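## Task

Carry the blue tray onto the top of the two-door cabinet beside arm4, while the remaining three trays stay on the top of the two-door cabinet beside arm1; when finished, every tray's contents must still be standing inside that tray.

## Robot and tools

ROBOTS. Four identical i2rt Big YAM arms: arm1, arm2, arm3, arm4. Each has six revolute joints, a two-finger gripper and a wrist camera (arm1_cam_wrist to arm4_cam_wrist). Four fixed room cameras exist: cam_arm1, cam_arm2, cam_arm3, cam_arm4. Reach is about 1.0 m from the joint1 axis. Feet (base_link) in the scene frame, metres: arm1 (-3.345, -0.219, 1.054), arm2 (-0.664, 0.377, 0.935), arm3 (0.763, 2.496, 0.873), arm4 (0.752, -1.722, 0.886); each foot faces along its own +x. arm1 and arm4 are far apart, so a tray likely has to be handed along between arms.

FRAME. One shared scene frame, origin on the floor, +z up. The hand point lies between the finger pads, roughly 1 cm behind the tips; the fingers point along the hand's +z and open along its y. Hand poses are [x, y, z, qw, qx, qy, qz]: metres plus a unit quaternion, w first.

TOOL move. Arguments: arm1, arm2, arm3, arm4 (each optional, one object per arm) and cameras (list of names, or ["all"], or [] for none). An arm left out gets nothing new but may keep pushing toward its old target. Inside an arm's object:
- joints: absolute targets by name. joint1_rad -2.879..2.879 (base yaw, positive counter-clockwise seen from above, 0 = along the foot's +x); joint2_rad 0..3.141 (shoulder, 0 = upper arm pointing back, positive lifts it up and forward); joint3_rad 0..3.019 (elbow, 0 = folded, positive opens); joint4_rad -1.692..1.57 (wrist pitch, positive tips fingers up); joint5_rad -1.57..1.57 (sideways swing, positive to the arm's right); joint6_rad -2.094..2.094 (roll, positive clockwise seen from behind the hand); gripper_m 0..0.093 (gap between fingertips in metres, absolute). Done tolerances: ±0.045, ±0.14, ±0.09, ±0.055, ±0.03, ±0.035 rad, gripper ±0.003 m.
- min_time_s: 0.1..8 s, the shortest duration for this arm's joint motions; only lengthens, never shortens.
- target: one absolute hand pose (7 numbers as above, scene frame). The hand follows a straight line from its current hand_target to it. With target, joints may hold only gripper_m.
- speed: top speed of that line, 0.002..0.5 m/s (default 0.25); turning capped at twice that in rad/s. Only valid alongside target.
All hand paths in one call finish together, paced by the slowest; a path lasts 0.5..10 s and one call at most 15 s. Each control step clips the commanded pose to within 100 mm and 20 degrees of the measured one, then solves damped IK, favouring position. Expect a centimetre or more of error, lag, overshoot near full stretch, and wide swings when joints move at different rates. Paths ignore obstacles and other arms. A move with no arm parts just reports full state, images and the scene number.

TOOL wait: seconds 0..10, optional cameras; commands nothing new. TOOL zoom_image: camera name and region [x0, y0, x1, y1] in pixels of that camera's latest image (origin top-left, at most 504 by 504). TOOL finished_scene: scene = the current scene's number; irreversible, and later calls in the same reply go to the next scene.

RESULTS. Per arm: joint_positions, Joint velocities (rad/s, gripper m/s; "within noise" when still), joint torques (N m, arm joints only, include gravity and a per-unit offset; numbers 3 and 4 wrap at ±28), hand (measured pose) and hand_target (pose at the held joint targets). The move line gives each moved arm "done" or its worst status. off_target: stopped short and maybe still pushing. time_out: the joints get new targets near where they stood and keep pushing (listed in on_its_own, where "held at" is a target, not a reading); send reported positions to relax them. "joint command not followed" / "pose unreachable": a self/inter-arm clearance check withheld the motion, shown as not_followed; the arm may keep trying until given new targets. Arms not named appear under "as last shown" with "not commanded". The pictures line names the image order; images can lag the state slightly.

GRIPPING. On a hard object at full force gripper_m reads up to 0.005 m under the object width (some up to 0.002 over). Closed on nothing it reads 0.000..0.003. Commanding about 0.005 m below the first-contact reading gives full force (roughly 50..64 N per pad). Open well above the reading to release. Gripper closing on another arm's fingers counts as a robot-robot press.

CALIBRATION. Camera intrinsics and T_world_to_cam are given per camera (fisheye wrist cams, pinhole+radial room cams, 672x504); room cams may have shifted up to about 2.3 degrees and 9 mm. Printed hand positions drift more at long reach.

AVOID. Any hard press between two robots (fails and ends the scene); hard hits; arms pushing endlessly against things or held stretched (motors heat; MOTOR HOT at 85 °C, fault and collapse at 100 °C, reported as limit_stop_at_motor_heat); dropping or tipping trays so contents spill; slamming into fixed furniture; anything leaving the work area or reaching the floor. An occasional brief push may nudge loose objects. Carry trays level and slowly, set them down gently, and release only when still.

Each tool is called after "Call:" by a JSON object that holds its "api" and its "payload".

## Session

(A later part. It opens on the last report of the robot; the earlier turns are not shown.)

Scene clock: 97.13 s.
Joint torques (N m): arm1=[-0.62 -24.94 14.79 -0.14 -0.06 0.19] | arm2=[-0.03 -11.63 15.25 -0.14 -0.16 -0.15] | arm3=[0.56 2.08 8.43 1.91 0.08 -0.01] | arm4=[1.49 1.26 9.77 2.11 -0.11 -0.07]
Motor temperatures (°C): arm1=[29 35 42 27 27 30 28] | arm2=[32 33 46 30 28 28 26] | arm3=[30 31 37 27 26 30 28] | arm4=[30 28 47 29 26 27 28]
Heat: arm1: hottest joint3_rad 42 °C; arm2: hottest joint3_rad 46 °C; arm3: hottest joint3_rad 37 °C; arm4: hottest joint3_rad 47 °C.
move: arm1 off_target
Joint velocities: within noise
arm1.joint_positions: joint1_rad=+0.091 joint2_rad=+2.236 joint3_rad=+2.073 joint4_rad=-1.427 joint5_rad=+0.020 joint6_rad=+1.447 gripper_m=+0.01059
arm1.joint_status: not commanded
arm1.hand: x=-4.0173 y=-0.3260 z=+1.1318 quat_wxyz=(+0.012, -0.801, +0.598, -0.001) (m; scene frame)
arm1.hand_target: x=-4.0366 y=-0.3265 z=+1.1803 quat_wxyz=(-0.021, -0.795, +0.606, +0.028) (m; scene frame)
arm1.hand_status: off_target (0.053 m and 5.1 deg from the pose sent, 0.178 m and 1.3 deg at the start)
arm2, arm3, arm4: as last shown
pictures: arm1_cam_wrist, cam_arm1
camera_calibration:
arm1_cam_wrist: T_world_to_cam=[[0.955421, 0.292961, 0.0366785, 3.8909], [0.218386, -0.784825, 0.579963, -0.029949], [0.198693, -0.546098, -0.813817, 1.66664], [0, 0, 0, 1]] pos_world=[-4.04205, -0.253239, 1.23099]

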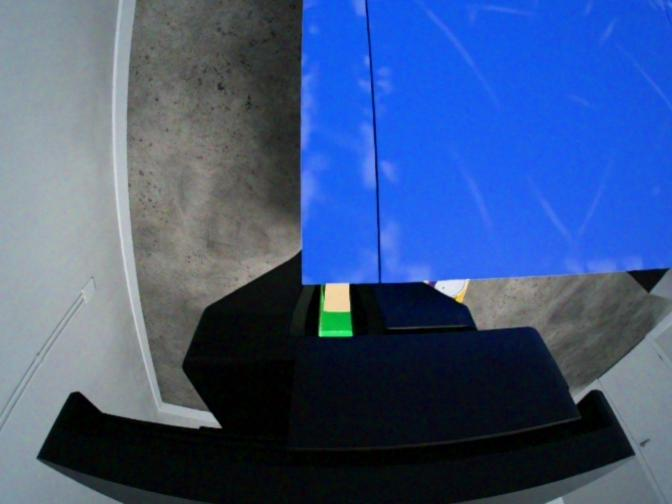

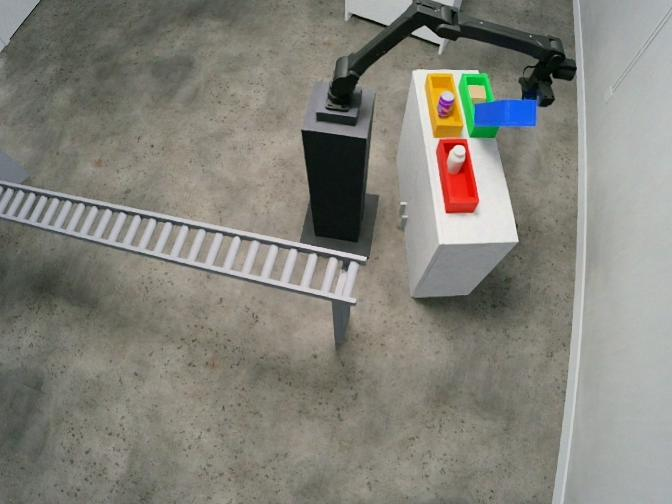

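Call:
{"api": "move", "payload": {"arm1": {"target":[-4.088,-0.175,1.10,0.02,0.795,-0.606,-0.028],"speed":0.15}}}

Call:
{"api": "move", "payload": {"arm1": {"target":[-4.090,-0.176,1.015,0.02,0.795,-0.606,-0.028],"speed":0.12}, "cameras": ["arm1_cam_wrist","cam_arm1"]}}

Call:
{"api": "zoom_image", "payload": {"camera": "cam_arm1", "region": [400, 60, 600, 260]}}

Scene clock: 119.63 s.
Joint torques (N m): arm1=[-0.15 -26.81 14.69 -0.02 -0.23 -0.18] | arm2=[-0.15 -11.58 15.25 -0.14 -0.16 -0.15] | arm3=[0.44 2.08 8.4 1.88 0.09 -0.01] | arm4=[0.44 1.49 9.55 1.92 -0.1 -0.1]
Motor temperatures (°C): arm1=[29 35 47 27 27 30 29] | arm2=[32 33 48 30 28 28 26] | arm3=[30 31 37 27 26 30 28] | arm4=[30 28 47 29 26 27 28]
Heat: arm1: hottest joint3_rad 47 °C; arm2: hottest joint3_rad 48 °C; arm3: hottest joint3_rad 37 °C; arm4: hottest joint3_rad 47 °C.
move: arm1 off_target
Joint velocities: within noise
arm1.joint_positions: joint1_rad=-0.135 joint2_rad=+2.416 joint3_rad=+2.186 joint4_rad=-1.363 joint5_rad=+0.010 joint6_rad=+1.261 gripper_m=+0.01059
arm1.joint_status: not commanded
arm1.hand: x=-4.0602 y=-0.1724 z=+1.0505 quat_wxyz=(+0.008, -0.789, +0.614, -0.008) (m; scene frame)
arm1.hand_target: x=-4.0844 y=-0.1752 z=+1.1005 quat_wxyz=(-0.020, -0.795, +0.606, +0.029) (m; scene frame)
arm1.hand_status: off_target (0.057 m and 5.3 deg from the pose sent, 0.170 m and 5.1 deg at the start)
arm2, arm3, arm4: as last shown
pictures: none

Scene clock: 120.87 s.
Joint torques (N m): arm1=[0.67 -27.4 9.1 0.91 -0.12 -0.15] | arm2=[0.03 -11.52 15.28 -0.16 -0.16 -0.15] | arm3=[0.5 2.08 8.38 1.94 0.11 0] | arm4=[0.79 1.03 9.69 2.02 -0.1 -0.1]
Motor temperatures (°C): arm1=[29 35 47 27 27 30 29] | arm2=[32 33 48 30 28 28 26] | arm3=[30 31 37 27 26 30 28] | arm4=[30 28 47 29 26 27 28]
Heat: arm1: hottest joint3_rad 47 °C; arm2: hottest joint3_rad 48 °C; arm3: hottest joint3_rad 37 °C; arm4: hottest joint3_rad 47 °C.
move: arm1 off_target
Joint velocities: within noise
arm1.joint_positions: joint1_rad=-0.135 joint2_rad=+2.499 joint3_rad=+2.186 joint4_rad=-1.237 joint5_rad=+0.007 joint6_rad=+1.259 gripper_m=+0.01059
arm1.joint_status: not commanded
arm1.hand: x=-4.0774 y=-0.1718 z=+0.9915 quat_wxyz=(-0.005, -0.790, +0.614, +0.009) (m; scene frame)
arm1.hand_target: x=-4.0894 y=-0.1760 z=+1.0150 quat_wxyz=(-0.020, -0.795, +0.606, +0.028) (m; scene frame)
arm1.hand_status: off_target (0.027 m and 3.0 deg from the pose sent, 0.047 m and 5.3 deg at the start)
arm2, arm3, arm4: as last shown
pictures: arm1_cam_wrist, cam_arm1
camera_calibration:
arm1_cam_wrist: T_world_to_cam=[[0.966645, 0.256114, -0.00191862, 3.98612], [0.209062, -0.784685, 0.583577, 0.143903], [0.147957, -0.564513, -0.812056, 1.43679], [0, 0, 0, 1]] pos_world=[-4.09583, -0.0968975, 1.09042]

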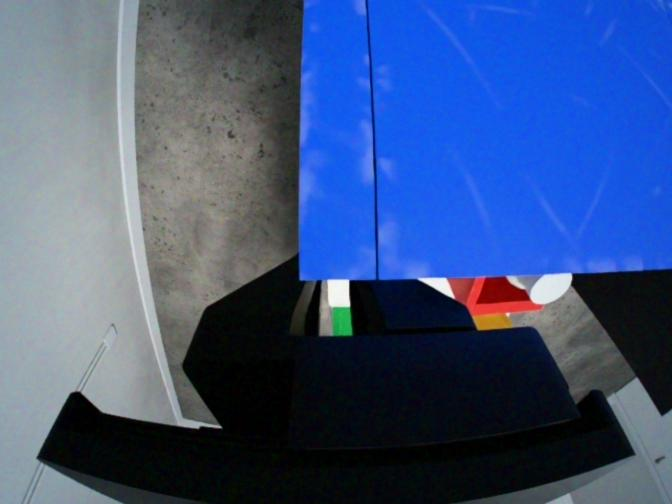

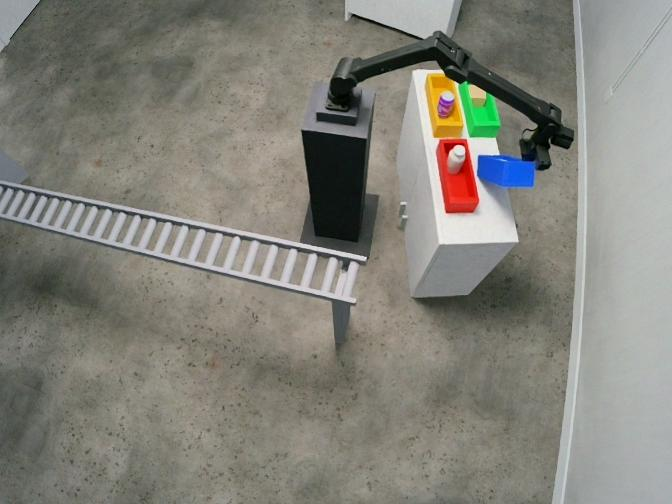

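Scaled by 2.520 from the camera's 672x504 image, which has a finer 960x720 frame.

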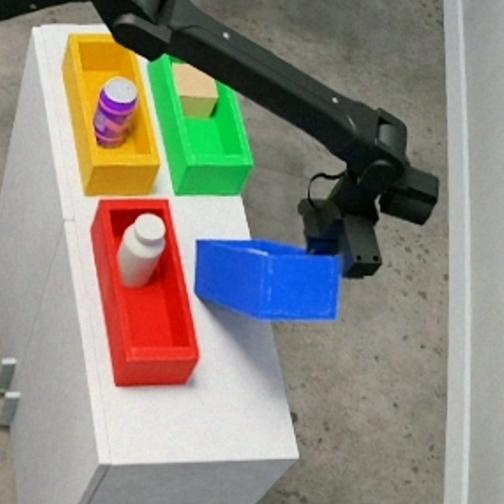

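Call:
{"api": "move", "payload": {"arm1": {"target":[-4.097,-0.150,0.975,0.018,0.795,-0.606,-0.025],"speed":0.08}}}

Call:
{"api": "move", "payload": {"arm1": {"target":[-4.102,-0.132,0.945,0.018,0.795,-0.606,-0.025],"speed":0.08}, "cameras": ["arm1_cam_wrist","cam_arm1"]}}

Call:
{"api": "zoom_image", "payload": {"camera": "cam_arm1", "region": [400, 60, 600, 260]}}

Scene clock: 127.17 s.
Joint torques (N m): arm1=[-0.03 -22.18 11.78 1.11 -0.03 -0.15] | arm2=[-0.03 -11.63 15.25 -0.13 -0.16 -0.15] | arm3=[0.62 2.2 8.4 1.96 0.1 -0.01] | arm4=[0.97 1.49 9.43 2 -0.14 -0.09]
Motor temperatures (°C): arm1=[29 37 46 27 27 30 29] | arm2=[32 33 48 30 28 28 26] | arm3=[30 31 37 27 26 30 28] | arm4=[30 28 47 29 26 27 28]
Heat: arm1: hottest joint3_rad 46 °C; arm2: hottest joint3_rad 48 °C; arm3: hottest joint3_rad 37 °C; arm4: hottest joint3_rad 47 °C.
move: arm1 off_target
Joint velocities: within noise
arm1.joint_positions: joint1_rad=-0.166 joint2_rad=+2.523 joint3_rad=+2.204 joint4_rad=-1.218 joint5_rad=+0.002 joint6_rad=+1.225 gripper_m=+0.01059
arm1.joint_status: not commanded
arm1.hand: x=-4.0826 y=-0.1493 z=+0.9816 quat_wxyz=(-0.011, -0.790, +0.612, +0.013) (m; scene frame)
arm1.hand_target: x=-4.0962 y=-0.1502 z=+0.9753 quat_wxyz=(-0.018, -0.795, +0.606, +0.025) (m; scene frame)
arm1.hand_status: off_target (0.016 m and 1.8 deg from the pose sent, 0.034 m and 2.6 deg at the start)
arm2, arm3, arm4: as last shown
pictures: none

Scene clock: 128.43 s.
Joint torques (N m): arm1=[0.56 -24.64 12.23 0.76 0.15 -0.11] | arm2=[0.03 -11.69 15.24 -0.13 -0.17 -0.15] | arm3=[0.32 2.02 8.42 1.92 0.11 -0.02] | arm4=[1.03 1.44 9.72 2.19 -0.13 -0.06]
Motor temperatures (°C): arm1=[29 37 45 27 27 30 29] | arm2=[32 33 48 30 28 28 26] | arm3=[30 31 38 27 26 30 28] | arm4=[30 28 47 29 26 27 28]
Heat: arm1: hottest joint3_rad 45 °C; arm2: hottest joint3_rad 48 °C; arm3: hottest joint3_rad 38 °C; arm4: hottest joint3_rad 47 °C.
move: arm1 off_target
Joint velocities: within noise
arm1.joint_positions: joint1_rad=-0.196 joint2_rad=+2.609 joint3_rad=+2.239 joint4_rad=-1.189 joint5_rad=-0.004 joint6_rad=+1.198 gripper_m=+0.01059
arm1.joint_status: not commanded
arm1.hand: x=-4.0809 y=-0.1286 z=+0.9323 quat_wxyz=(-0.007, -0.790, +0.614, +0.002) (m; scene frame)
arm1.hand_target: x=-4.1008 y=-0.1322 z=+0.9457 quat_wxyz=(-0.018, -0.795, +0.606, +0.025) (m; scene frame)
arm1.hand_status: off_target (0.025 m and 3.1 deg from the pose sent, 0.045 m and 1.8 deg at the start)
arm2, arm3, arm4: as last shown
pictures: arm1_cam_wrist, cam_arm1
camera_calibration:
arm1_cam_wrist: T_world_to_cam=[[0.966599, 0.256287, 0.00203159, 3.97444], [0.205058, -0.778092, 0.593737, 0.188222], [0.153748, -0.573489, -0.804657, 1.42921], [0, 0, 0, 1]] pos_world=[-4.10002, -0.0525054, 1.0302]

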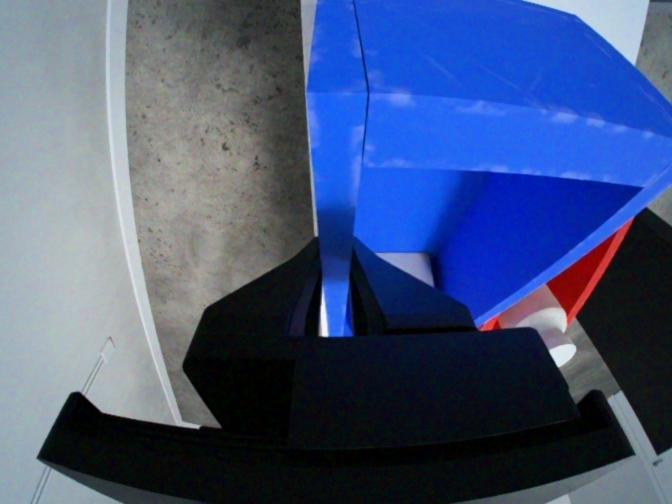

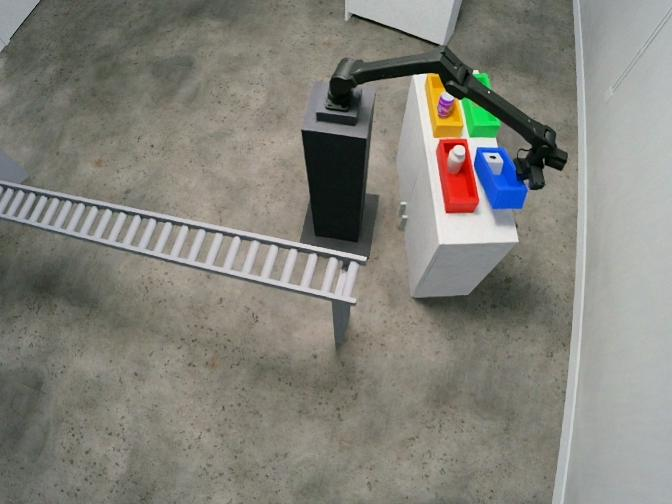

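Scaled by 2.520 from the camera's 672x504 image, which has a finer 960x720 frame.

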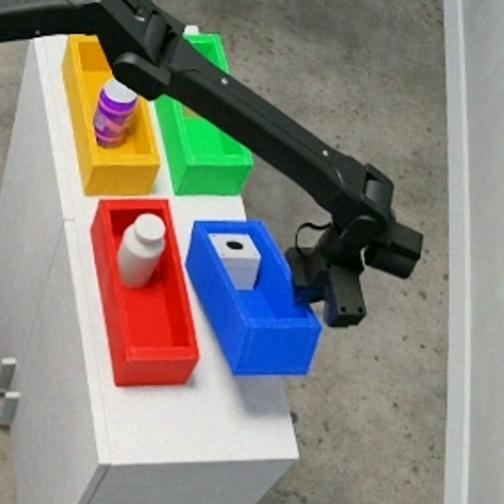

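Excellent: the cube is still in it and upright. Lower the rest of the way.

Call:
{"api": "move", "payload": {"arm1": {"target":[-4.107,-0.118,0.90,0.018,0.795,-0.606,-0.025],"speed":0.08}}}

Call:
{"api": "move", "payload": {"arm1": {"target":[-4.108,-0.116,0.863,0.018,0.795,-0.606,-0.025],"speed":0.08}, "cameras": ["arm1_cam_wrist","cam_arm1"]}}

Call:
{"api": "zoom_image", "payload": {"camera": "cam_arm1", "region": [400, 60, 600, 260]}}

Scene clock: 134.00 s.
Joint torques (N m): arm1=[-0.21 -25.41 12.4 0.66 0.19 -0.15] | arm2=[-0.03 -11.63 15.27 -0.12 -0.16 -0.15] | arm3=[0.56 2.02 8.38 1.96 0.1 -0.02] | arm4=[1.32 0.62 9.63 2.04 -0.11 -0.08]
Motor temperatures (°C): arm1=[29 37 45 27 27 30 29] | arm2=[32 33 48 30 28 28 26] | arm3=[30 31 38 27 26 30 28] | arm4=[30 28 47 29 26 27 28]
Heat: arm1: hottest joint3_rad 45 °C; arm2: hottest joint3_rad 48 °C; arm3: hottest joint3_rad 38 °C; arm4: hottest joint3_rad 47 °C.
move: arm1 off_target
Joint velocities: within noise
arm1.joint_positions: joint1_rad=-0.205 joint2_rad=+2.705 joint3_rad=+2.296 joint4_rad=-1.155 joint5_rad=-0.006 joint6_rad=+1.184 gripper_m=+0.01059
arm1.joint_status: not commanded
arm1.hand: x=-4.0844 y=-0.1218 z=+0.8834 quat_wxyz=(-0.007, -0.791, +0.612, +0.000) (m; scene frame)
arm1.hand_target: x=-4.1056 y=-0.1182 z=+0.9008 quat_wxyz=(-0.018, -0.795, +0.606, +0.026) (m; scene frame)
arm1.hand_status: off_target (0.028 m and 3.2 deg from the pose sent, 0.043 m and 3.1 deg at the start)
arm2: as last shown
arm3.joint_positions: joint1_rad=+0.571 joint2_rad=+0.631 joint3_rad=+1.447 joint4_rad=-1.461 joint5_rad=+0.147 joint6_rad=+0.795 gripper_m=+0.09396
arm3.joint_status: not commanded
arm3.hand: x=+0.8909 y=+2.6771 z=+1.4095 quat_wxyz=(-0.314, +0.093, -0.890, -0.316) (m; scene frame)
arm3.hand_target: x=+0.8898 y=+2.6751 z=+1.4178 quat_wxyz=(-0.319, +0.092, -0.886, -0.324) (m; scene frame)
arm3.hand_status: not commanded
arm4.joint_positions: joint1_rad=-0.559 joint2_rad=+0.633 joint3_rad=+1.377 joint4_rad=-1.198 joint5_rad=-0.205 joint6_rad=-0.427 gripper_m=+0.09396
arm4.joint_status: not commanded
arm4.hand: x=+0.9029 y=-1.9335 z=+1.4466 quat_wxyz=(-0.443, -0.222, -0.816, +0.299) (m; scene frame)
arm4.hand_target: x=+0.9016 y=-1.9308 z=+1.4602 quat_wxyz=(-0.451, -0.218, -0.809, +0.308) (m; scene frame)
arm4.hand_status: not commanded
pictures: none

Scene clock: 135.10 s.
Joint torques (N m): arm1=[-0.26 -25.35 12.19 0.7 0.19 -0.09] | arm2=[-0.09 -11.69 15.27 -0.13 -0.16 -0.15] | arm3=[0.38 2.02 8.42 1.94 0.1 -0.01] | arm4=[1.08 1.14 9.7 2.06 -0.1 -0.05]
Motor temperatures (°C): arm1=[29 37 45 27 27 30 29] | arm2=[32 33 48 30 28 28 26] | arm3=[30 31 38 27 26 30 28] | arm4=[30 28 48 29 26 27 28]
Heat: arm1: hottest joint3_rad 45 °C; arm2: hottest joint3_rad 48 °C; arm3: hottest joint3_rad 38 °C; arm4: hottest joint3_rad 48 °C.
move: arm1 off_target
Joint velocities: within noise
arm1.joint_positions: joint1_rad=-0.206 joint2_rad=+2.771 joint3_rad=+2.334 joint4_rad=-1.124 joint5_rad=-0.006 joint6_rad=+1.175 gripper_m=+0.01059
arm1.joint_status: not commanded
arm1.hand: x=-4.0861 y=-0.1210 z=+0.8487 quat_wxyz=(-0.007, -0.793, +0.609, +0.001) (m; scene frame)
arm1.hand_target: x=-4.1066 y=-0.1162 z=+0.8638 quat_wxyz=(-0.018, -0.795, +0.606, +0.025) (m; scene frame)
arm1.hand_status: off_target (0.027 m and 3.0 deg from the pose sent, 0.032 m and 3.2 deg at the start)
arm2.joint_positions: joint1_rad=-0.068 joint2_rad=+1.552 joint3_rad=+1.334 joint4_rad=-1.363 joint5_rad=-0.003 joint6_rad=-0.147 gripper_m=+0.09397
arm2.joint_status: not commanded
arm2.hand: x=-1.1126 y=+0.4518 z=+1.1104 quat_wxyz=(+0.001, +1.000, -0.010, +0.010) (m; scene frame)
arm2.hand_target: x=-1.1293 y=+0.4500 z=+1.1200 quat_wxyz=(+0.000, +1.000, +0.000, +0.000) (m; scene frame)
arm2.hand_status: not commanded
arm3, arm4: as last shown
pictures: arm1_cam_wrist, cam_arm1
camera_calibration:
arm1_cam_wrist: T_world_to_cam=[[0.963294, 0.268422, 0.00373904, 3.96416], [0.21344, -0.774277, 0.595767, 0.277767], [0.162812, -0.573101, -0.803149, 1.40285], [0, 0, 0, 1]] pos_world=[-4.10634, -0.0450236, 0.946393]

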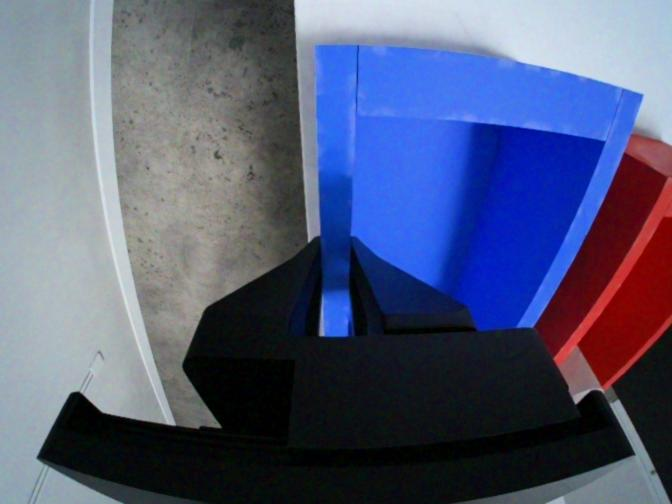

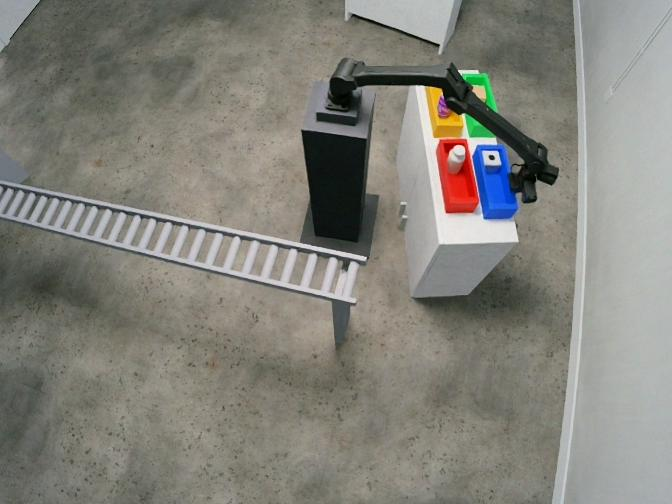

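Scaled by 2.520 from the camera's 672x504 image, which has a finer 960x720 frame.

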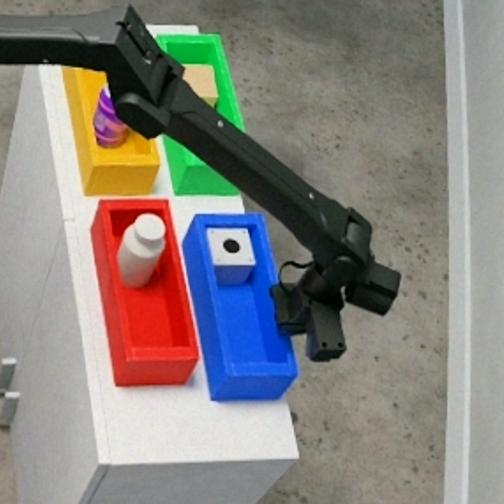

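Call:
{"api": "move", "payload": {"arm1": {"joints":{"gripper_m":0.045}}}}

Call:
{"api": "move", "payload": {"arm1": {"target":[-4.104,-0.118,0.925,0.012,0.795,-0.606,-0.016],"speed":0.15}}}

Call:
{"api": "move", "payload": {"arm1": {"target":[-4.077,-0.214,0.915,0.012,0.795,-0.606,-0.016],"speed":0.15}, "cameras": ["arm1_cam_wrist","cam_arm1"]}}

Call:
{"api": "zoom_image", "payload": {"camera": "cam_arm1", "region": [400, 60, 600, 260]}}

Scene clock: 142.20 s.
Joint torques (N m): arm1=[-0.26 -25.35 11.96 0.72 0.13 -0.09] | arm2=[-0.15 -11.63 15.25 -0.13 -0.16 -0.15] | arm3=[0.5 2.14 8.4 1.94 0.09 -0.01] | arm4=[0.85 1.73 9.57 1.99 -0.07 -0.09]
Motor temperatures (°C): arm1=[29 38 44 27 27 30 29] | arm2=[32 33 49 30 28 28 26] | arm3=[30 31 38 27 26 30 28] | arm4=[30 28 48 29 26 27 28]
Heat: arm1: hottest joint3_rad 44 °C; arm2: hottest joint3_rad 49 °C; arm3: hottest joint3_rad 38 °C; arm4: hottest joint3_rad 48 °C.
move: arm1 done
Joint velocities: within noise
arm1.joint_positions: joint1_rad=-0.206 joint2_rad=+2.771 joint3_rad=+2.337 joint4_rad=-1.124 joint5_rad=-0.005 joint6_rad=+1.175 gripper_m=+0.04489
arm1.joint_status: all done
arm1.hand: x=-4.0874 y=-0.1206 z=+0.8499 quat_wxyz=(-0.007, -0.793, +0.609, +0.003) (m; scene frame)
arm1.hand_target: x=-4.1067 y=-0.1162 z=+0.8639 quat_wxyz=(-0.018, -0.795, +0.606, +0.025) (m; scene frame)
arm1.hand_status: not commanded
arm2, arm3, arm4: as last shown
pictures: none

Scene clock: 143.50 s.
Joint torques (N m): arm1=[-0.09 -27.58 10.91 0.18 0.12 -0.06] | arm2=[0.03 -11.63 15.25 -0.14 -0.16 -0.15] | arm3=[0.5 1.96 8.4 1.95 0.1 -0.01] | arm4=[0.73 0.85 9.5 2 -0.1 0]
Motor temperatures (°C): arm1=[29 38 44 27 27 30 29] | arm2=[32 33 49 30 28 28 26] | arm3=[30 31 38 27 26 30 28] | arm4=[30 28 48 29 26 27 28]
Heat: arm1: hottest joint3_rad 44 °C; arm2: hottest joint3_rad 49 °C; arm3: hottest joint3_rad 38 °C; arm4: hottest joint3_rad 48 °C.
move: arm1 off_target
Joint velocities: within noise
arm1.joint_positions: joint1_rad=-0.206 joint2_rad=+2.699 joint3_rad=+2.337 joint4_rad=-1.209 joint5_rad=-0.003 joint6_rad=+1.175 gripper_m=+0.04495
arm1.joint_status: not commanded
arm1.hand: x=-4.0886 y=-0.1198 z=+0.9023 quat_wxyz=(-0.004, -0.794, +0.609, -0.002) (m; scene frame)
arm1.hand_target: x=-4.1033 y=-0.1181 z=+0.9252 quat_wxyz=(-0.012, -0.795, +0.606, +0.016) (m; scene frame)
arm1.hand_status: off_target (0.028 m and 2.3 deg from the pose sent, 0.077 m and 1.6 deg at the start)
arm2, arm3, arm4: as last shown
pictures: none

Scene clock: 145.13 s.
Joint torques (N m): arm1=[-0.73 -27.63 7.2 0.84 0.13 0.21] | arm2=[-0.09 -11.58 15.25 -0.12 -0.16 -0.16] | arm3=[0.44 2.14 8.4 1.92 0.09 -0.02] | arm4=[0.73 1.38 9.58 2.17 -0.09 -0.08]
Motor temperatures (°C): arm1=[29 38 44 27 27 30 29] | arm2=[32 33 49 30 28 28 26] | arm3=[30 31 38 27 26 30 28] | arm4=[30 28 48 29 26 27 28]
Heat: arm1: hottest joint3_rad 44 °C; arm2: hottest joint3_rad 49 °C; arm3: hottest joint3_rad 38 °C; arm4: hottest joint3_rad 48 °C.
move: arm1 off_target
Joint velocities: within noise
arm1.joint_positions: joint1_rad=-0.074 joint2_rad=+2.611 joint3_rad=+2.132 joint4_rad=-1.089 joint5_rad=+0.002 joint6_rad=+1.281 gripper_m=+0.04495
arm1.joint_status: not commanded
arm1.hand: x=-4.0670 y=-0.2184 z=+0.8936 quat_wxyz=(-0.002, -0.802, +0.598, +0.000) (m; scene frame)
arm1.hand_target: x=-4.0768 y=-0.2140 z=+0.9150 quat_wxyz=(-0.012, -0.795, +0.606, +0.016) (m; scene frame)
arm1.hand_status: off_target (0.024 m and 2.5 deg from the pose sent, 0.096 m and 2.3 deg at the start)
arm2, arm3, arm4: as last shown
pictures: arm1_cam_wrist, cam_arm1
camera_calibration:
arm1_cam_wrist: T_world_to_cam=[[0.955693, 0.294053, 0.0135192, 3.93775], [0.229287, -0.772427, 0.59227, 0.239587], [0.184602, -0.562929, -0.805626, 1.47317], [0, 0, 0, 1]] pos_world=[-4.09017, -0.143555, 0.991691]

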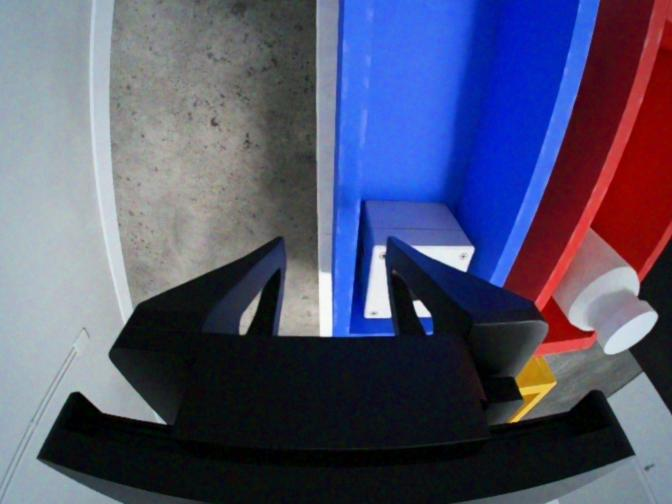

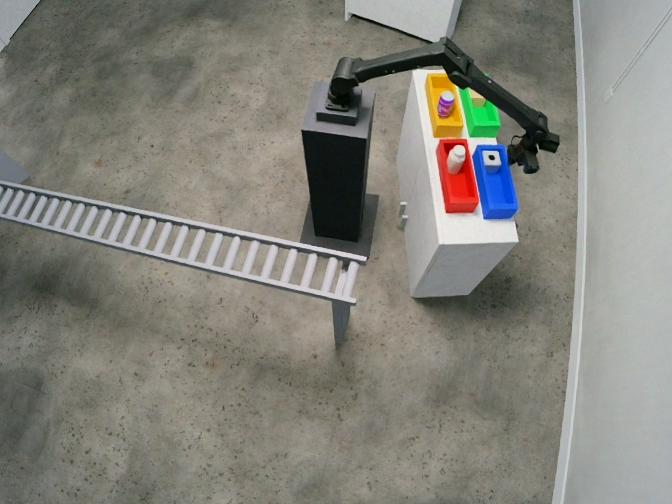

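Scaled by 2.520 from the camera's 672x504 image, which has a finer 960x720 frame.

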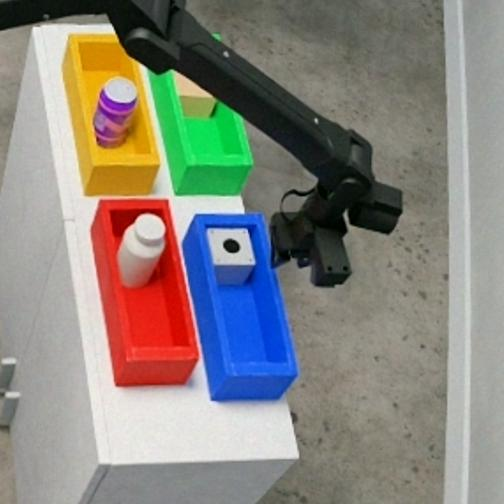

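Call:
{"api": "move", "payload": {"arm1": {"target":[-4.082,-0.184,0.91,0.014,0.7955,-0.606,-0.018],"speed":0.12}}}

Call:
{"api": "move", "payload": {"arm1": {"target":[-4.083,-0.184,0.857,0.016,0.7955,-0.606,-0.021],"speed":0.1}, "cameras": ["arm1_cam_wrist"]}}

Scene clock: 152.70 s.
Joint torques (N m): arm1=[0.62 -25.93 9.43 0.8 0.05 -0.18] | arm2=[-0.03 -11.63 15.25 -0.16 -0.16 -0.15] | arm3=[0.44 2.08 8.36 1.98 0.1 -0.02] | arm4=[0.79 1.79 9.51 1.91 -0.12 -0.08]
Motor temperatures (°C): arm1=[29 40 43 27 27 30 28] | arm2=[32 33 49 30 28 28 26] | arm3=[30 31 38 27 26 30 28] | arm4=[30 28 48 29 26 27 28]
Heat: arm1: hottest joint3_rad 43 °C; arm2: hottest joint3_rad 49 °C; arm3: hottest joint3_rad 38 °C; arm4: hottest joint3_rad 48 °C.
move: arm1 off_target
Joint velocities: within noise
arm1.joint_positions: joint1_rad=-0.123 joint2_rad=+2.611 joint3_rad=+2.132 joint4_rad=-1.089 joint5_rad=+0.002 joint6_rad=+1.271 gripper_m=+0.04495
arm1.joint_status: not commanded
arm1.hand: x=-4.0661 y=-0.1828 z=+0.8934 quat_wxyz=(-0.002, -0.790, +0.613, +0.000) (m; scene frame)
arm1.hand_target: x=-4.0815 y=-0.1841 z=+0.9104 quat_wxyz=(-0.014, -0.795, +0.606, +0.018) (m; scene frame)
arm1.hand_status: off_target (0.023 m and 2.7 deg from the pose sent, 0.041 m and 2.8 deg at the start)
arm2, arm3, arm4: as last shown
pictures: none

Scene clock: 154.07 s.
Joint torques (N m): arm1=[0.03 -25.11 10.58 0.83 0.05 -0.17] | arm2=[-0.09 -11.69 15.24 -0.13 -0.16 -0.15] | arm3=[0.44 1.96 8.4 1.94 0.11 -0.01] | arm4=[1.03 0.97 9.63 2.19 -0.1 -0.07]
Motor temperatures (°C): arm1=[29 40 43 27 27 30 28] | arm2=[32 33 49 30 28 28 26] | arm3=[30 31 38 27 26 30 28] | arm4=[30 28 48 29 26 27 28]
Heat: arm1: hottest joint3_rad 43 °C; arm2: hottest joint3_rad 49 °C; arm3: hottest joint3_rad 38 °C; arm4: hottest joint3_rad 48 °C.
move: arm1 off_target
Joint velocities: within noise
arm1.joint_positions: joint1_rad=-0.123 joint2_rad=+2.685 joint3_rad=+2.132 joint4_rad=-1.017 joint5_rad=+0.002 joint6_rad=+1.270 gripper_m=+0.04495
arm1.joint_status: not commanded
arm1.hand: x=-4.0605 y=-0.1834 z=+0.8418 quat_wxyz=(-0.001, -0.790, +0.613, -0.001) (m; scene frame)
arm1.hand_target: x=-4.0819 y=-0.1842 z=+0.8577 quat_wxyz=(-0.016, -0.795, +0.606, +0.021) (m; scene frame)
arm1.hand_status: off_target (0.027 m and 3.2 deg from the pose sent, 0.040 m and 3.1 deg at the start)
arm2, arm3, arm4: as last shown
pictures: arm1_cam_wrist
camera_calibration:
arm1_cam_wrist: T_world_to_cam=[[0.966285, 0.257008, 0.0154946, 3.95647], [0.198128, -0.780644, 0.592739, 0.167338], [0.164435, -0.569685, -0.805245, 1.36639], [0, 0, 0, 1]] pos_world=[-4.08092, -0.107803, 0.939788]

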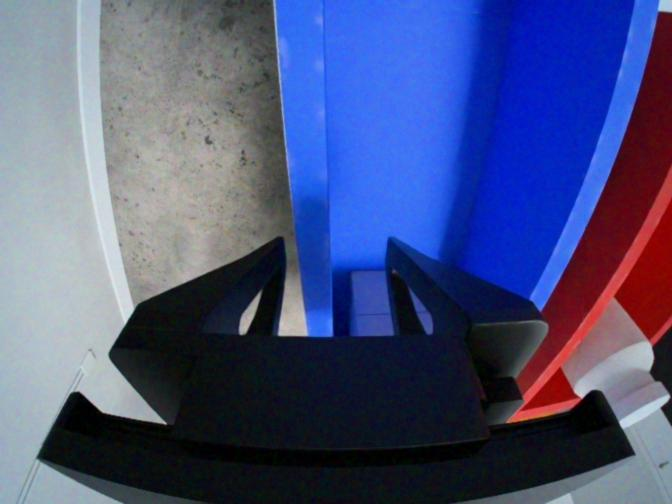

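Call:
{"api": "move", "payload": {"arm1": {"target":[-4.096,-0.178,0.857,0.016,0.7975,-0.603,-0.021],"speed":0.1}}}

Call:
{"api": "move", "payload": {"arm1": {"joints":{"gripper_m":0.0}}, "cameras": ["arm1_cam_wrist"]}}

Call:
{"api": "move", "payload": {"arm1": {"target":[-4.110,-0.174,0.925,0.028,0.797,-0.602,-0.036],"speed":0.1}, "cameras": ["arm1_cam_wrist","cam_arm1"]}}

Call:
{"api": "zoom_image", "payload": {"camera": "cam_arm1", "region": [400, 60, 600, 260]}}

Scene clock: 163.00 s.
Joint torques (N m): arm1=[-0.5 -24.53 11.66 0.28 0.03 -0.17] | arm2=[-0.03 -11.63 15.25 -0.13 -0.16 -0.15] | arm3=[0.5 2.02 8.36 1.99 0.1 -0.02] | arm4=[0.73 1.08 9.65 2.06 -0.13 -0.06]
Motor temperatures (°C): arm1=[29 39 42 27 27 30 28] | arm2=[32 33 49 30 28 28 26] | arm3=[30 31 38 27 26 30 28] | arm4=[30 28 48 29 26 27 28]
Heat: arm1: hottest joint3_rad 42 °C; arm2: hottest joint3_rad 49 °C; arm3: hottest joint3_rad 38 °C; arm4: hottest joint3_rad 48 °C.
move: arm1 off_target
Joint velocities: within noise
arm1.joint_positions: joint1_rad=-0.123 joint2_rad=+2.719 joint3_rad=+2.217 joint4_rad=-1.049 joint5_rad=+0.002 joint6_rad=+1.256 gripper_m=+0.04495
arm1.joint_status: not commanded
arm1.hand: x=-4.0790 y=-0.1825 z=+0.8467 quat_wxyz=(-0.007, -0.794, +0.607, +0.007) (m; scene frame)
arm1.hand_target: x=-4.0952 y=-0.1781 z=+0.8576 quat_wxyz=(-0.016, -0.797, +0.603, +0.022) (m; scene frame)
arm1.hand_status: off_target (0.020 m and 1.9 deg from the pose sent, 0.039 m and 3.4 deg at the start)
arm2, arm3, arm4: as last shown
pictures: none

Scene clock: 163.63 s.
Joint torques (N m): arm1=[-0.5 -24.53 11.59 0.42 0.07 -0.14] | arm2=[-0.03 -11.63 15.25 -0.13 -0.16 -0.15] | arm3=[0.5 2.08 8.38 1.92 0.11 -0.02] | arm4=[0.79 1.2 9.51 2.09 -0.12 -0.09]
Motor temperatures (°C): arm1=[29 40 42 27 27 30 28] | arm2=[32 33 49 30 28 28 26] | arm3=[30 31 38 27 26 30 28] | arm4=[30 28 48 29 26 27 28]
Heat: arm1: hottest joint3_rad 42 °C; arm2: hottest joint3_rad 49 °C; arm3: hottest joint3_rad 38 °C; arm4: hottest joint3_rad 48 °C.
move: arm1 off_target
Joint velocities: within noise
arm1.joint_positions: joint1_rad=-0.123 joint2_rad=+2.719 joint3_rad=+2.218 joint4_rad=-1.052 joint5_rad=+0.001 joint6_rad=+1.252 gripper_m=+0.01062
arm1.joint_status: gripper_m off_target (ended at +0.01065, target +0.00000)
arm1.hand: x=-4.0783 y=-0.1824 z=+0.8467 quat_wxyz=(-0.007, -0.795, +0.606, +0.006) (m; scene frame)
arm1.hand_target: x=-4.0952 y=-0.1779 z=+0.8576 quat_wxyz=(-0.016, -0.797, +0.603, +0.022) (m; scene frame)
arm1.hand_status: not commanded
arm2: as last shown
arm3.joint_positions: joint1_rad=+0.571 joint2_rad=+0.631 joint3_rad=+1.447 joint4_rad=-1.461 joint5_rad=+0.147 joint6_rad=+0.795 gripper_m=+0.09396
arm3.joint_status: not commanded
arm3.hand: x=+0.8909 y=+2.6771 z=+1.4095 quat_wxyz=(-0.314, +0.093, -0.890, -0.316) (m; scene frame)
arm3.hand_target: x=+0.8898 y=+2.6751 z=+1.4178 quat_wxyz=(-0.319, +0.092, -0.886, -0.324) (m; scene frame)
arm3.hand_status: not commanded
arm4.joint_positions: joint1_rad=-0.559 joint2_rad=+0.633 joint3_rad=+1.377 joint4_rad=-1.198 joint5_rad=-0.205 joint6_rad=-0.427 gripper_m=+0.09396
arm4.joint_status: not commanded
arm4.hand: x=+0.9029 y=-1.9335 z=+1.4466 quat_wxyz=(-0.443, -0.222, -0.816, +0.299) (m; scene frame)
arm4.hand_target: x=+0.9016 y=-1.9308 z=+1.4602 quat_wxyz=(-0.451, -0.218, -0.809, +0.308) (m; scene frame)
arm4.hand_status: not commanded
pictures: arm1_cam_wrist
camera_calibration:
arm1_cam_wrist: T_world_to_cam=[[0.961761, 0.273885, -0.00147889, 3.97228], [0.22215, -0.776912, 0.589115, 0.270422], [0.160201, -0.566916, -0.808048, 1.35951], [0, 0, 0, 1]] pos_world=[-4.09825, -0.107127, 0.945111]

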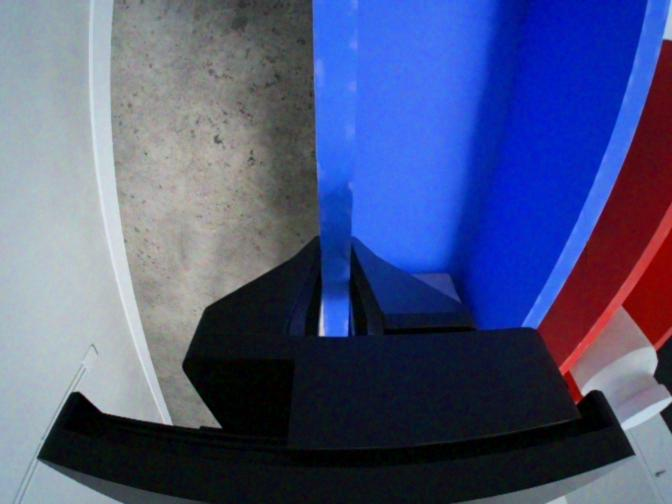

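Scene clock: 165.10 s.
Joint torques (N m): arm1=[-0.79 -31.68 10.8 0.02 -0.14 -0.16] | arm2=[-0.09 -11.63 15.25 -0.13 -0.16 -0.15] | arm3=[0.5 2.08 8.44 1.95 0.1 -0.01] | arm4=[1.03 0.97 9.62 2.29 -0.11 -0.09]
Motor temperatures (°C): arm1=[29 40 43 27 27 30 28] | arm2=[32 33 49 30 28 28 26] | arm3=[30 31 38 27 26 30 28] | arm4=[30 28 48 29 26 27 28]
Heat: arm1: hottest joint3_rad 43 °C; arm2: hottest joint3_rad 49 °C; arm3: hottest joint3_rad 38 °C; arm4: hottest joint3_rad 48 °C.
move: arm1 off_target
Joint velocities: within noise
arm1.joint_positions: joint1_rad=-0.124 joint2_rad=+2.706 joint3_rad=+2.218 joint4_rad=-1.087 joint5_rad=+0.003 joint6_rad=+1.250 gripper_m=+0.01062
arm1.joint_status: not commanded
arm1.hand: x=-4.0742 y=-0.1815 z=+0.8561 quat_wxyz=(+0.000, -0.796, +0.606, -0.002) (m; scene frame)
arm1.hand_target: x=-4.1073 y=-0.1740 z=+0.9243 quat_wxyz=(-0.028, -0.797, +0.602, +0.037) (m; scene frame)
arm1.hand_status: off_target (0.078 m and 5.5 deg from the pose sent, 0.085 m and 4.3 deg at the start)
arm2.joint_positions: joint1_rad=-0.068 joint2_rad=+1.552 joint3_rad=+1.334 joint4_rad=-1.363 joint5_rad=-0.003 joint6_rad=-0.147 gripper_m=+0.09397
arm2.joint_status: not commanded
arm2.hand: x=-1.1126 y=+0.4518 z=+1.1104 quat_wxyz=(+0.001, +1.000, -0.010, +0.010) (m; scene frame)
arm2.hand_target: x=-1.1293 y=+0.4500 z=+1.1200 quat_wxyz=(+0.000, +1.000, +0.000, +0.000) (m; scene frame)
arm2.hand_status: not commanded
arm3, arm4: as last shown
pictures: arm1_cam_wrist, cam_arm1
camera_calibration:
arm1_cam_wrist: T_world_to_cam=[[0.961146, 0.27537, 0.019202, 3.94817], [0.210922, -0.777509, 0.592446, 0.215956], [0.178072, -0.565377, -0.805381, 1.43775], [0, 0, 0, 1]] pos_world=[-4.09634, -0.106428, 0.954185]

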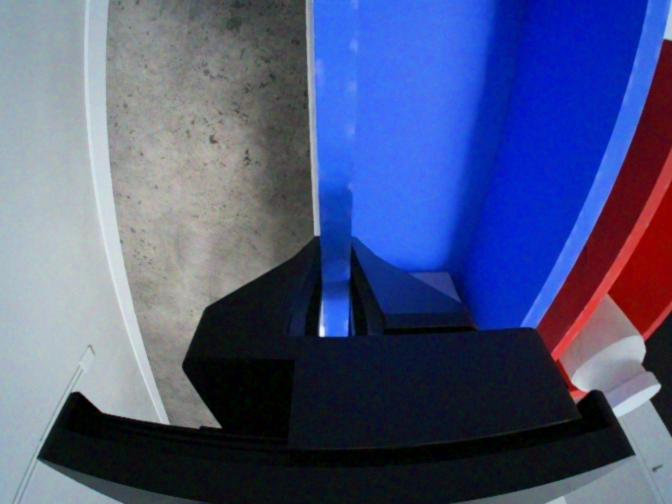

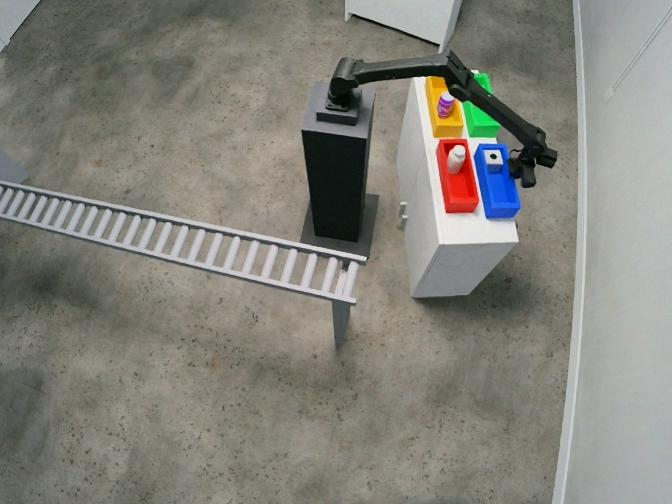

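Scaled by 2.520 from the camera's 672x504 image, which has a finer 960x720 frame.

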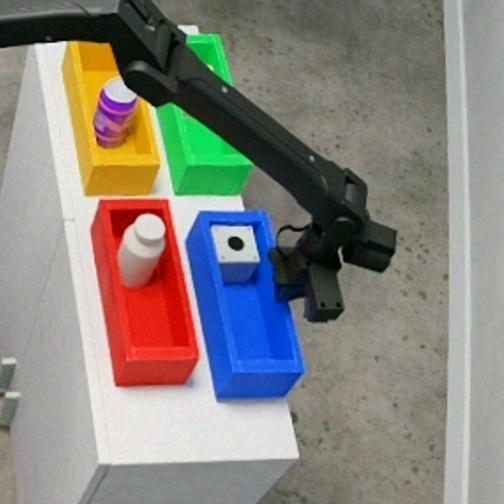

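Call:
{"api": "move", "payload": {"arm1": {"target":[-4.113,-0.174,1.02,0.030,0.797,-0.602,-0.038],"speed":0.08}, "cameras": ["arm1_cam_wrist","cam_arm1"]}}

Call:
{"api": "zoom_image", "payload": {"camera": "cam_arm1", "region": [400, 60, 600, 260]}}

Scene clock: 170.57 s.
Joint torques (N m): arm1=[-0.67 -31.44 13.63 -0.21 -0.2 -0.17] | arm2=[-0.03 -11.69 15.27 -0.13 -0.16 -0.15] | arm3=[0.38 2.2 8.4 1.92 0.09 -0.02] | arm4=[1.14 0.91 9.54 1.88 -0.09 -0.04]
Motor temperatures (°C): arm1=[29 41 43 27 27 30 28] | arm2=[32 33 50 30 28 28 26] | arm3=[30 31 38 27 26 30 28] | arm4=[30 28 48 29 26 27 28]
Heat: arm1: hottest joint3_rad 43 °C; arm2: hottest joint3_rad 50 °C; arm3: hottest joint3_rad 38 °C; arm4: hottest joint3_rad 48 °C.
move: arm1 off_target
Joint velocities: within noise
arm1.joint_positions: joint1_rad=-0.124 joint2_rad=+2.584 joint3_rad=+2.218 joint4_rad=-1.227 joint5_rad=+0.004 joint6_rad=+1.250 gripper_m=+0.01062
arm1.joint_status: not commanded
arm1.hand: x=-4.0743 y=-0.1810 z=+0.9432 quat_wxyz=(+0.005, -0.796, +0.606, -0.009) (m; scene frame)
arm1.hand_target: x=-4.1081 y=-0.1742 z=+1.0200 quat_wxyz=(-0.030, -0.797, +0.602, +0.039) (m; scene frame)
arm1.hand_status: off_target (0.086 m and 6.8 deg from the pose sent, 0.169 m and 5.8 deg at the start; pose on its path clipped on 3 of 56 steps)
arm2, arm3, arm4: as last shown
pictures: arm1_cam_wrist, cam_arm1
camera_calibration:
arm1_cam_wrist: T_world_to_cam=[[0.960609, 0.275526, 0.0362676, 3.92821], [0.200391, -0.777176, 0.596525, 0.118161], [0.192544, -0.565759, -0.801775, 1.56367], [0, 0, 0, 1]] pos_world=[-4.09823, -0.105828, 1.04076]

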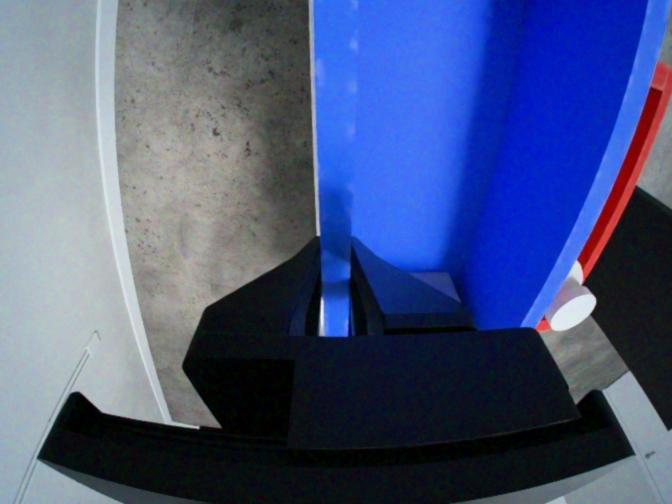

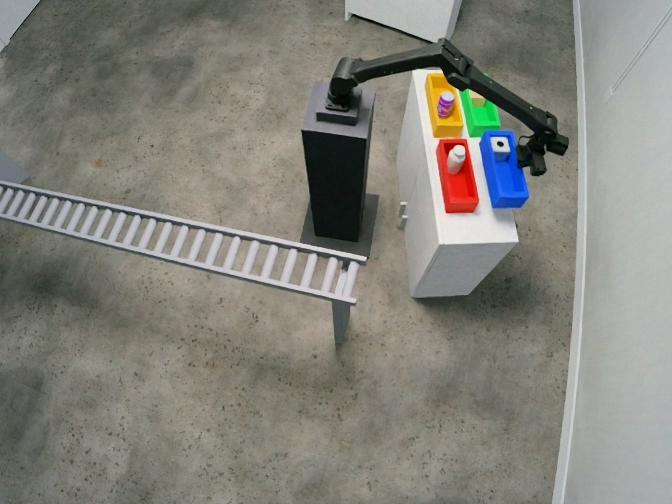

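Scaled by 2.520 from the camera's 672x504 image, which has a finer 960x720 frame.

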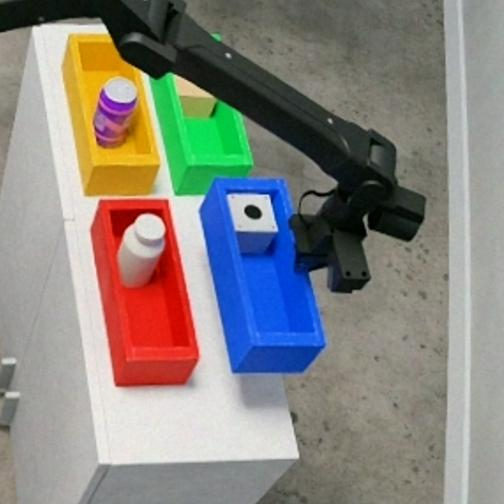

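Call:
{"api": "move", "payload": {"arm1": {"target":[-4.06,-0.176,1.23,0.030,0.797,-0.602,-0.038],"speed":0.15}, "cameras": ["arm1_cam_wrist"]}}

Call:
{"api": "move", "payload": {"arm1": {"joints":{"joint1_rad":-1.60,"joint6_rad":1.63},"min_time_s":4.5}, "cameras": ["arm1_cam_wrist","cam_arm1"]}}

Call:
{"api": "zoom_image", "payload": {"camera": "cam_arm1", "region": [220, 120, 460, 340]}}

Scene clock: 181.40 s.
Joint torques (N m): arm1=[-0.67 -28.51 14.98 -0.18 -0.2 -0.17] | arm2=[-0.03 -11.63 15.28 -0.13 -0.16 -0.14] | arm3=[0.44 2.08 8.34 1.94 0.1 -0.02] | arm4=[0.73 1.61 9.59 1.88 -0.09 -0.07]
Motor temperatures (°C): arm1=[29 43 45 27 27 30 29] | arm2=[32 33 50 30 28 28 26] | arm3=[30 31 38 27 26 30 28] | arm4=[29 28 48 29 26 27 28]
Heat: arm1: hottest joint3_rad 45 °C; arm2: hottest joint3_rad 50 °C; arm3: hottest joint3_rad 38 °C; arm4: hottest joint3_rad 48 °C.
move: arm1 off_target
Joint velocities: within noise
arm1.joint_positions: joint1_rad=-0.124 joint2_rad=+2.285 joint3_rad=+2.231 joint4_rad=-1.537 joint5_rad=+0.004 joint6_rad=+1.250 gripper_m=+0.01062
arm1.joint_status: not commanded
arm1.hand: x=-4.0415 y=-0.1815 z=+1.1577 quat_wxyz=(+0.005, -0.796, +0.606, -0.009) (m; scene frame)
arm1.hand_target: x=-4.0550 y=-0.1763 z=+1.2291 quat_wxyz=(-0.030, -0.797, +0.602, +0.039) (m; scene frame)
arm1.hand_status: off_target (0.075 m and 6.7 deg from the pose sent, 0.287 m and 6.8 deg at the start; pose on its path clipped on 23 of 70 steps)
arm2, arm3, arm4: as last shown
pictures: arm1_cam_wrist
camera_calibration:
arm1_cam_wrist: T_world_to_cam=[[0.960658, 0.275488, 0.0352527, 3.89045], [0.201009, -0.777239, 0.596234, -0.0140414], [0.191655, -0.565691, -0.802036, 1.72578], [0, 0, 0, 1]] pos_world=[-4.06533, -0.106428, 1.25536]

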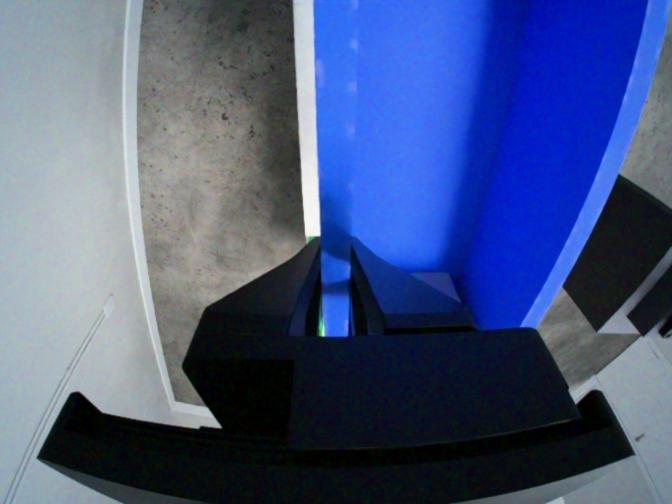

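Scene clock: 186.83 s.
Joint torques (N m): arm1=[0.38 -28.51 15.01 -0.16 -0.39 0.16] | arm2=[-0.09 -11.63 15.25 -0.13 -0.16 -0.15] | arm3=[0.5 1.96 8.39 1.94 0.1 -0.03] | arm4=[0.85 1.44 9.65 2.07 -0.11 -0.06]
Motor temperatures (°C): arm1=[29 43 46 27 27 30 29] | arm2=[32 33 50 30 28 28 26] | arm3=[30 31 38 27 26 30 28] | arm4=[29 28 48 29 26 27 28]
Heat: arm1: hottest joint3_rad 46 °C; arm2: hottest joint3_rad 50 °C; arm3: hottest joint3_rad 38 °C; arm4: hottest joint3_rad 48 °C.
move: arm1 done
Joint velocities: within noise
arm1.joint_positions: joint1_rad=-1.603 joint2_rad=+2.285 joint3_rad=+2.231 joint4_rad=-1.540 joint5_rad=+0.009 joint6_rad=+1.617 gripper_m=+0.01062
arm1.joint_status: all done
arm1.hand: x=-3.3710 y=+0.4782 z=+1.1540 quat_wxyz=(+0.005, +0.003, +1.000, -0.014) (m; scene frame)
arm1.hand_target: x=-3.3757 y=+0.4928 z=+1.2253 quat_wxyz=(-0.003, +0.008, +0.999, +0.046) (m; scene frame)
arm1.hand_status: not commanded
arm2, arm3, arm4: as last shown
pictures: arm1_cam_wrist, cam_arm1
camera_calibration:
arm1_cam_wrist: T_world_to_cam=[[0.00363166, -0.999002, 0.0445091, 0.437334], [-0.813272, 0.0229484, 0.581432, -3.41855], [-0.581873, -0.0383095, -0.812377, -0.880265], [0, 0, 0, 1]] pos_world=[-3.294, 0.481625, 1.25308]

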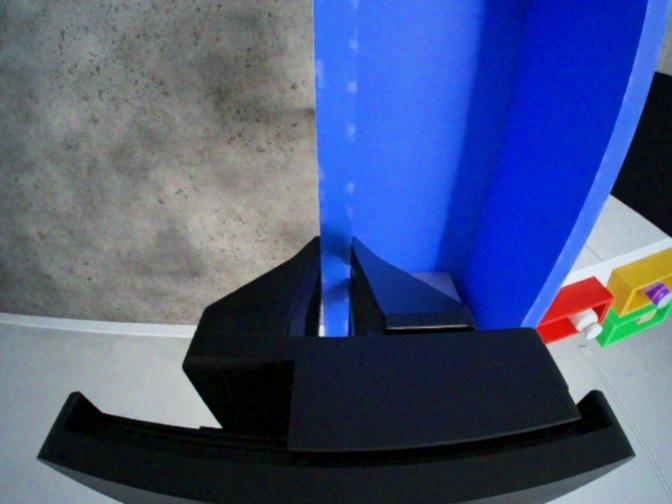

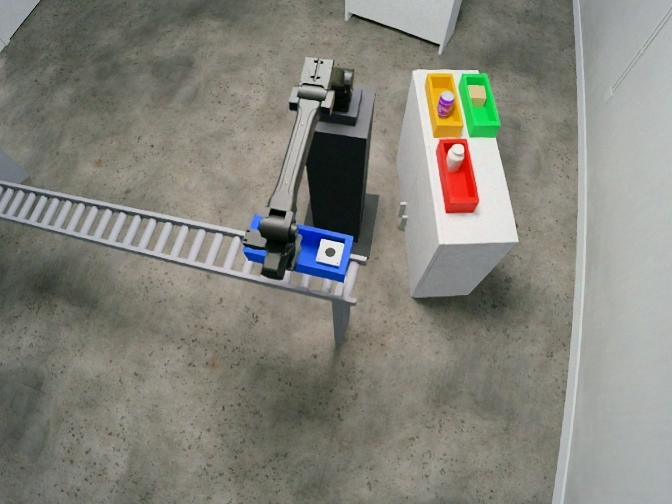

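Scaled by 2.100 from the camera's 672x504 image, which has a finer 960x720 frame.

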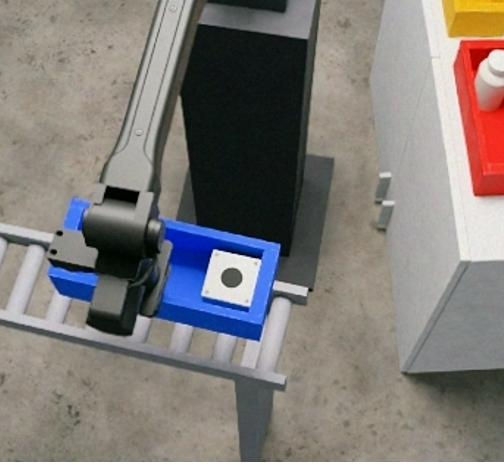

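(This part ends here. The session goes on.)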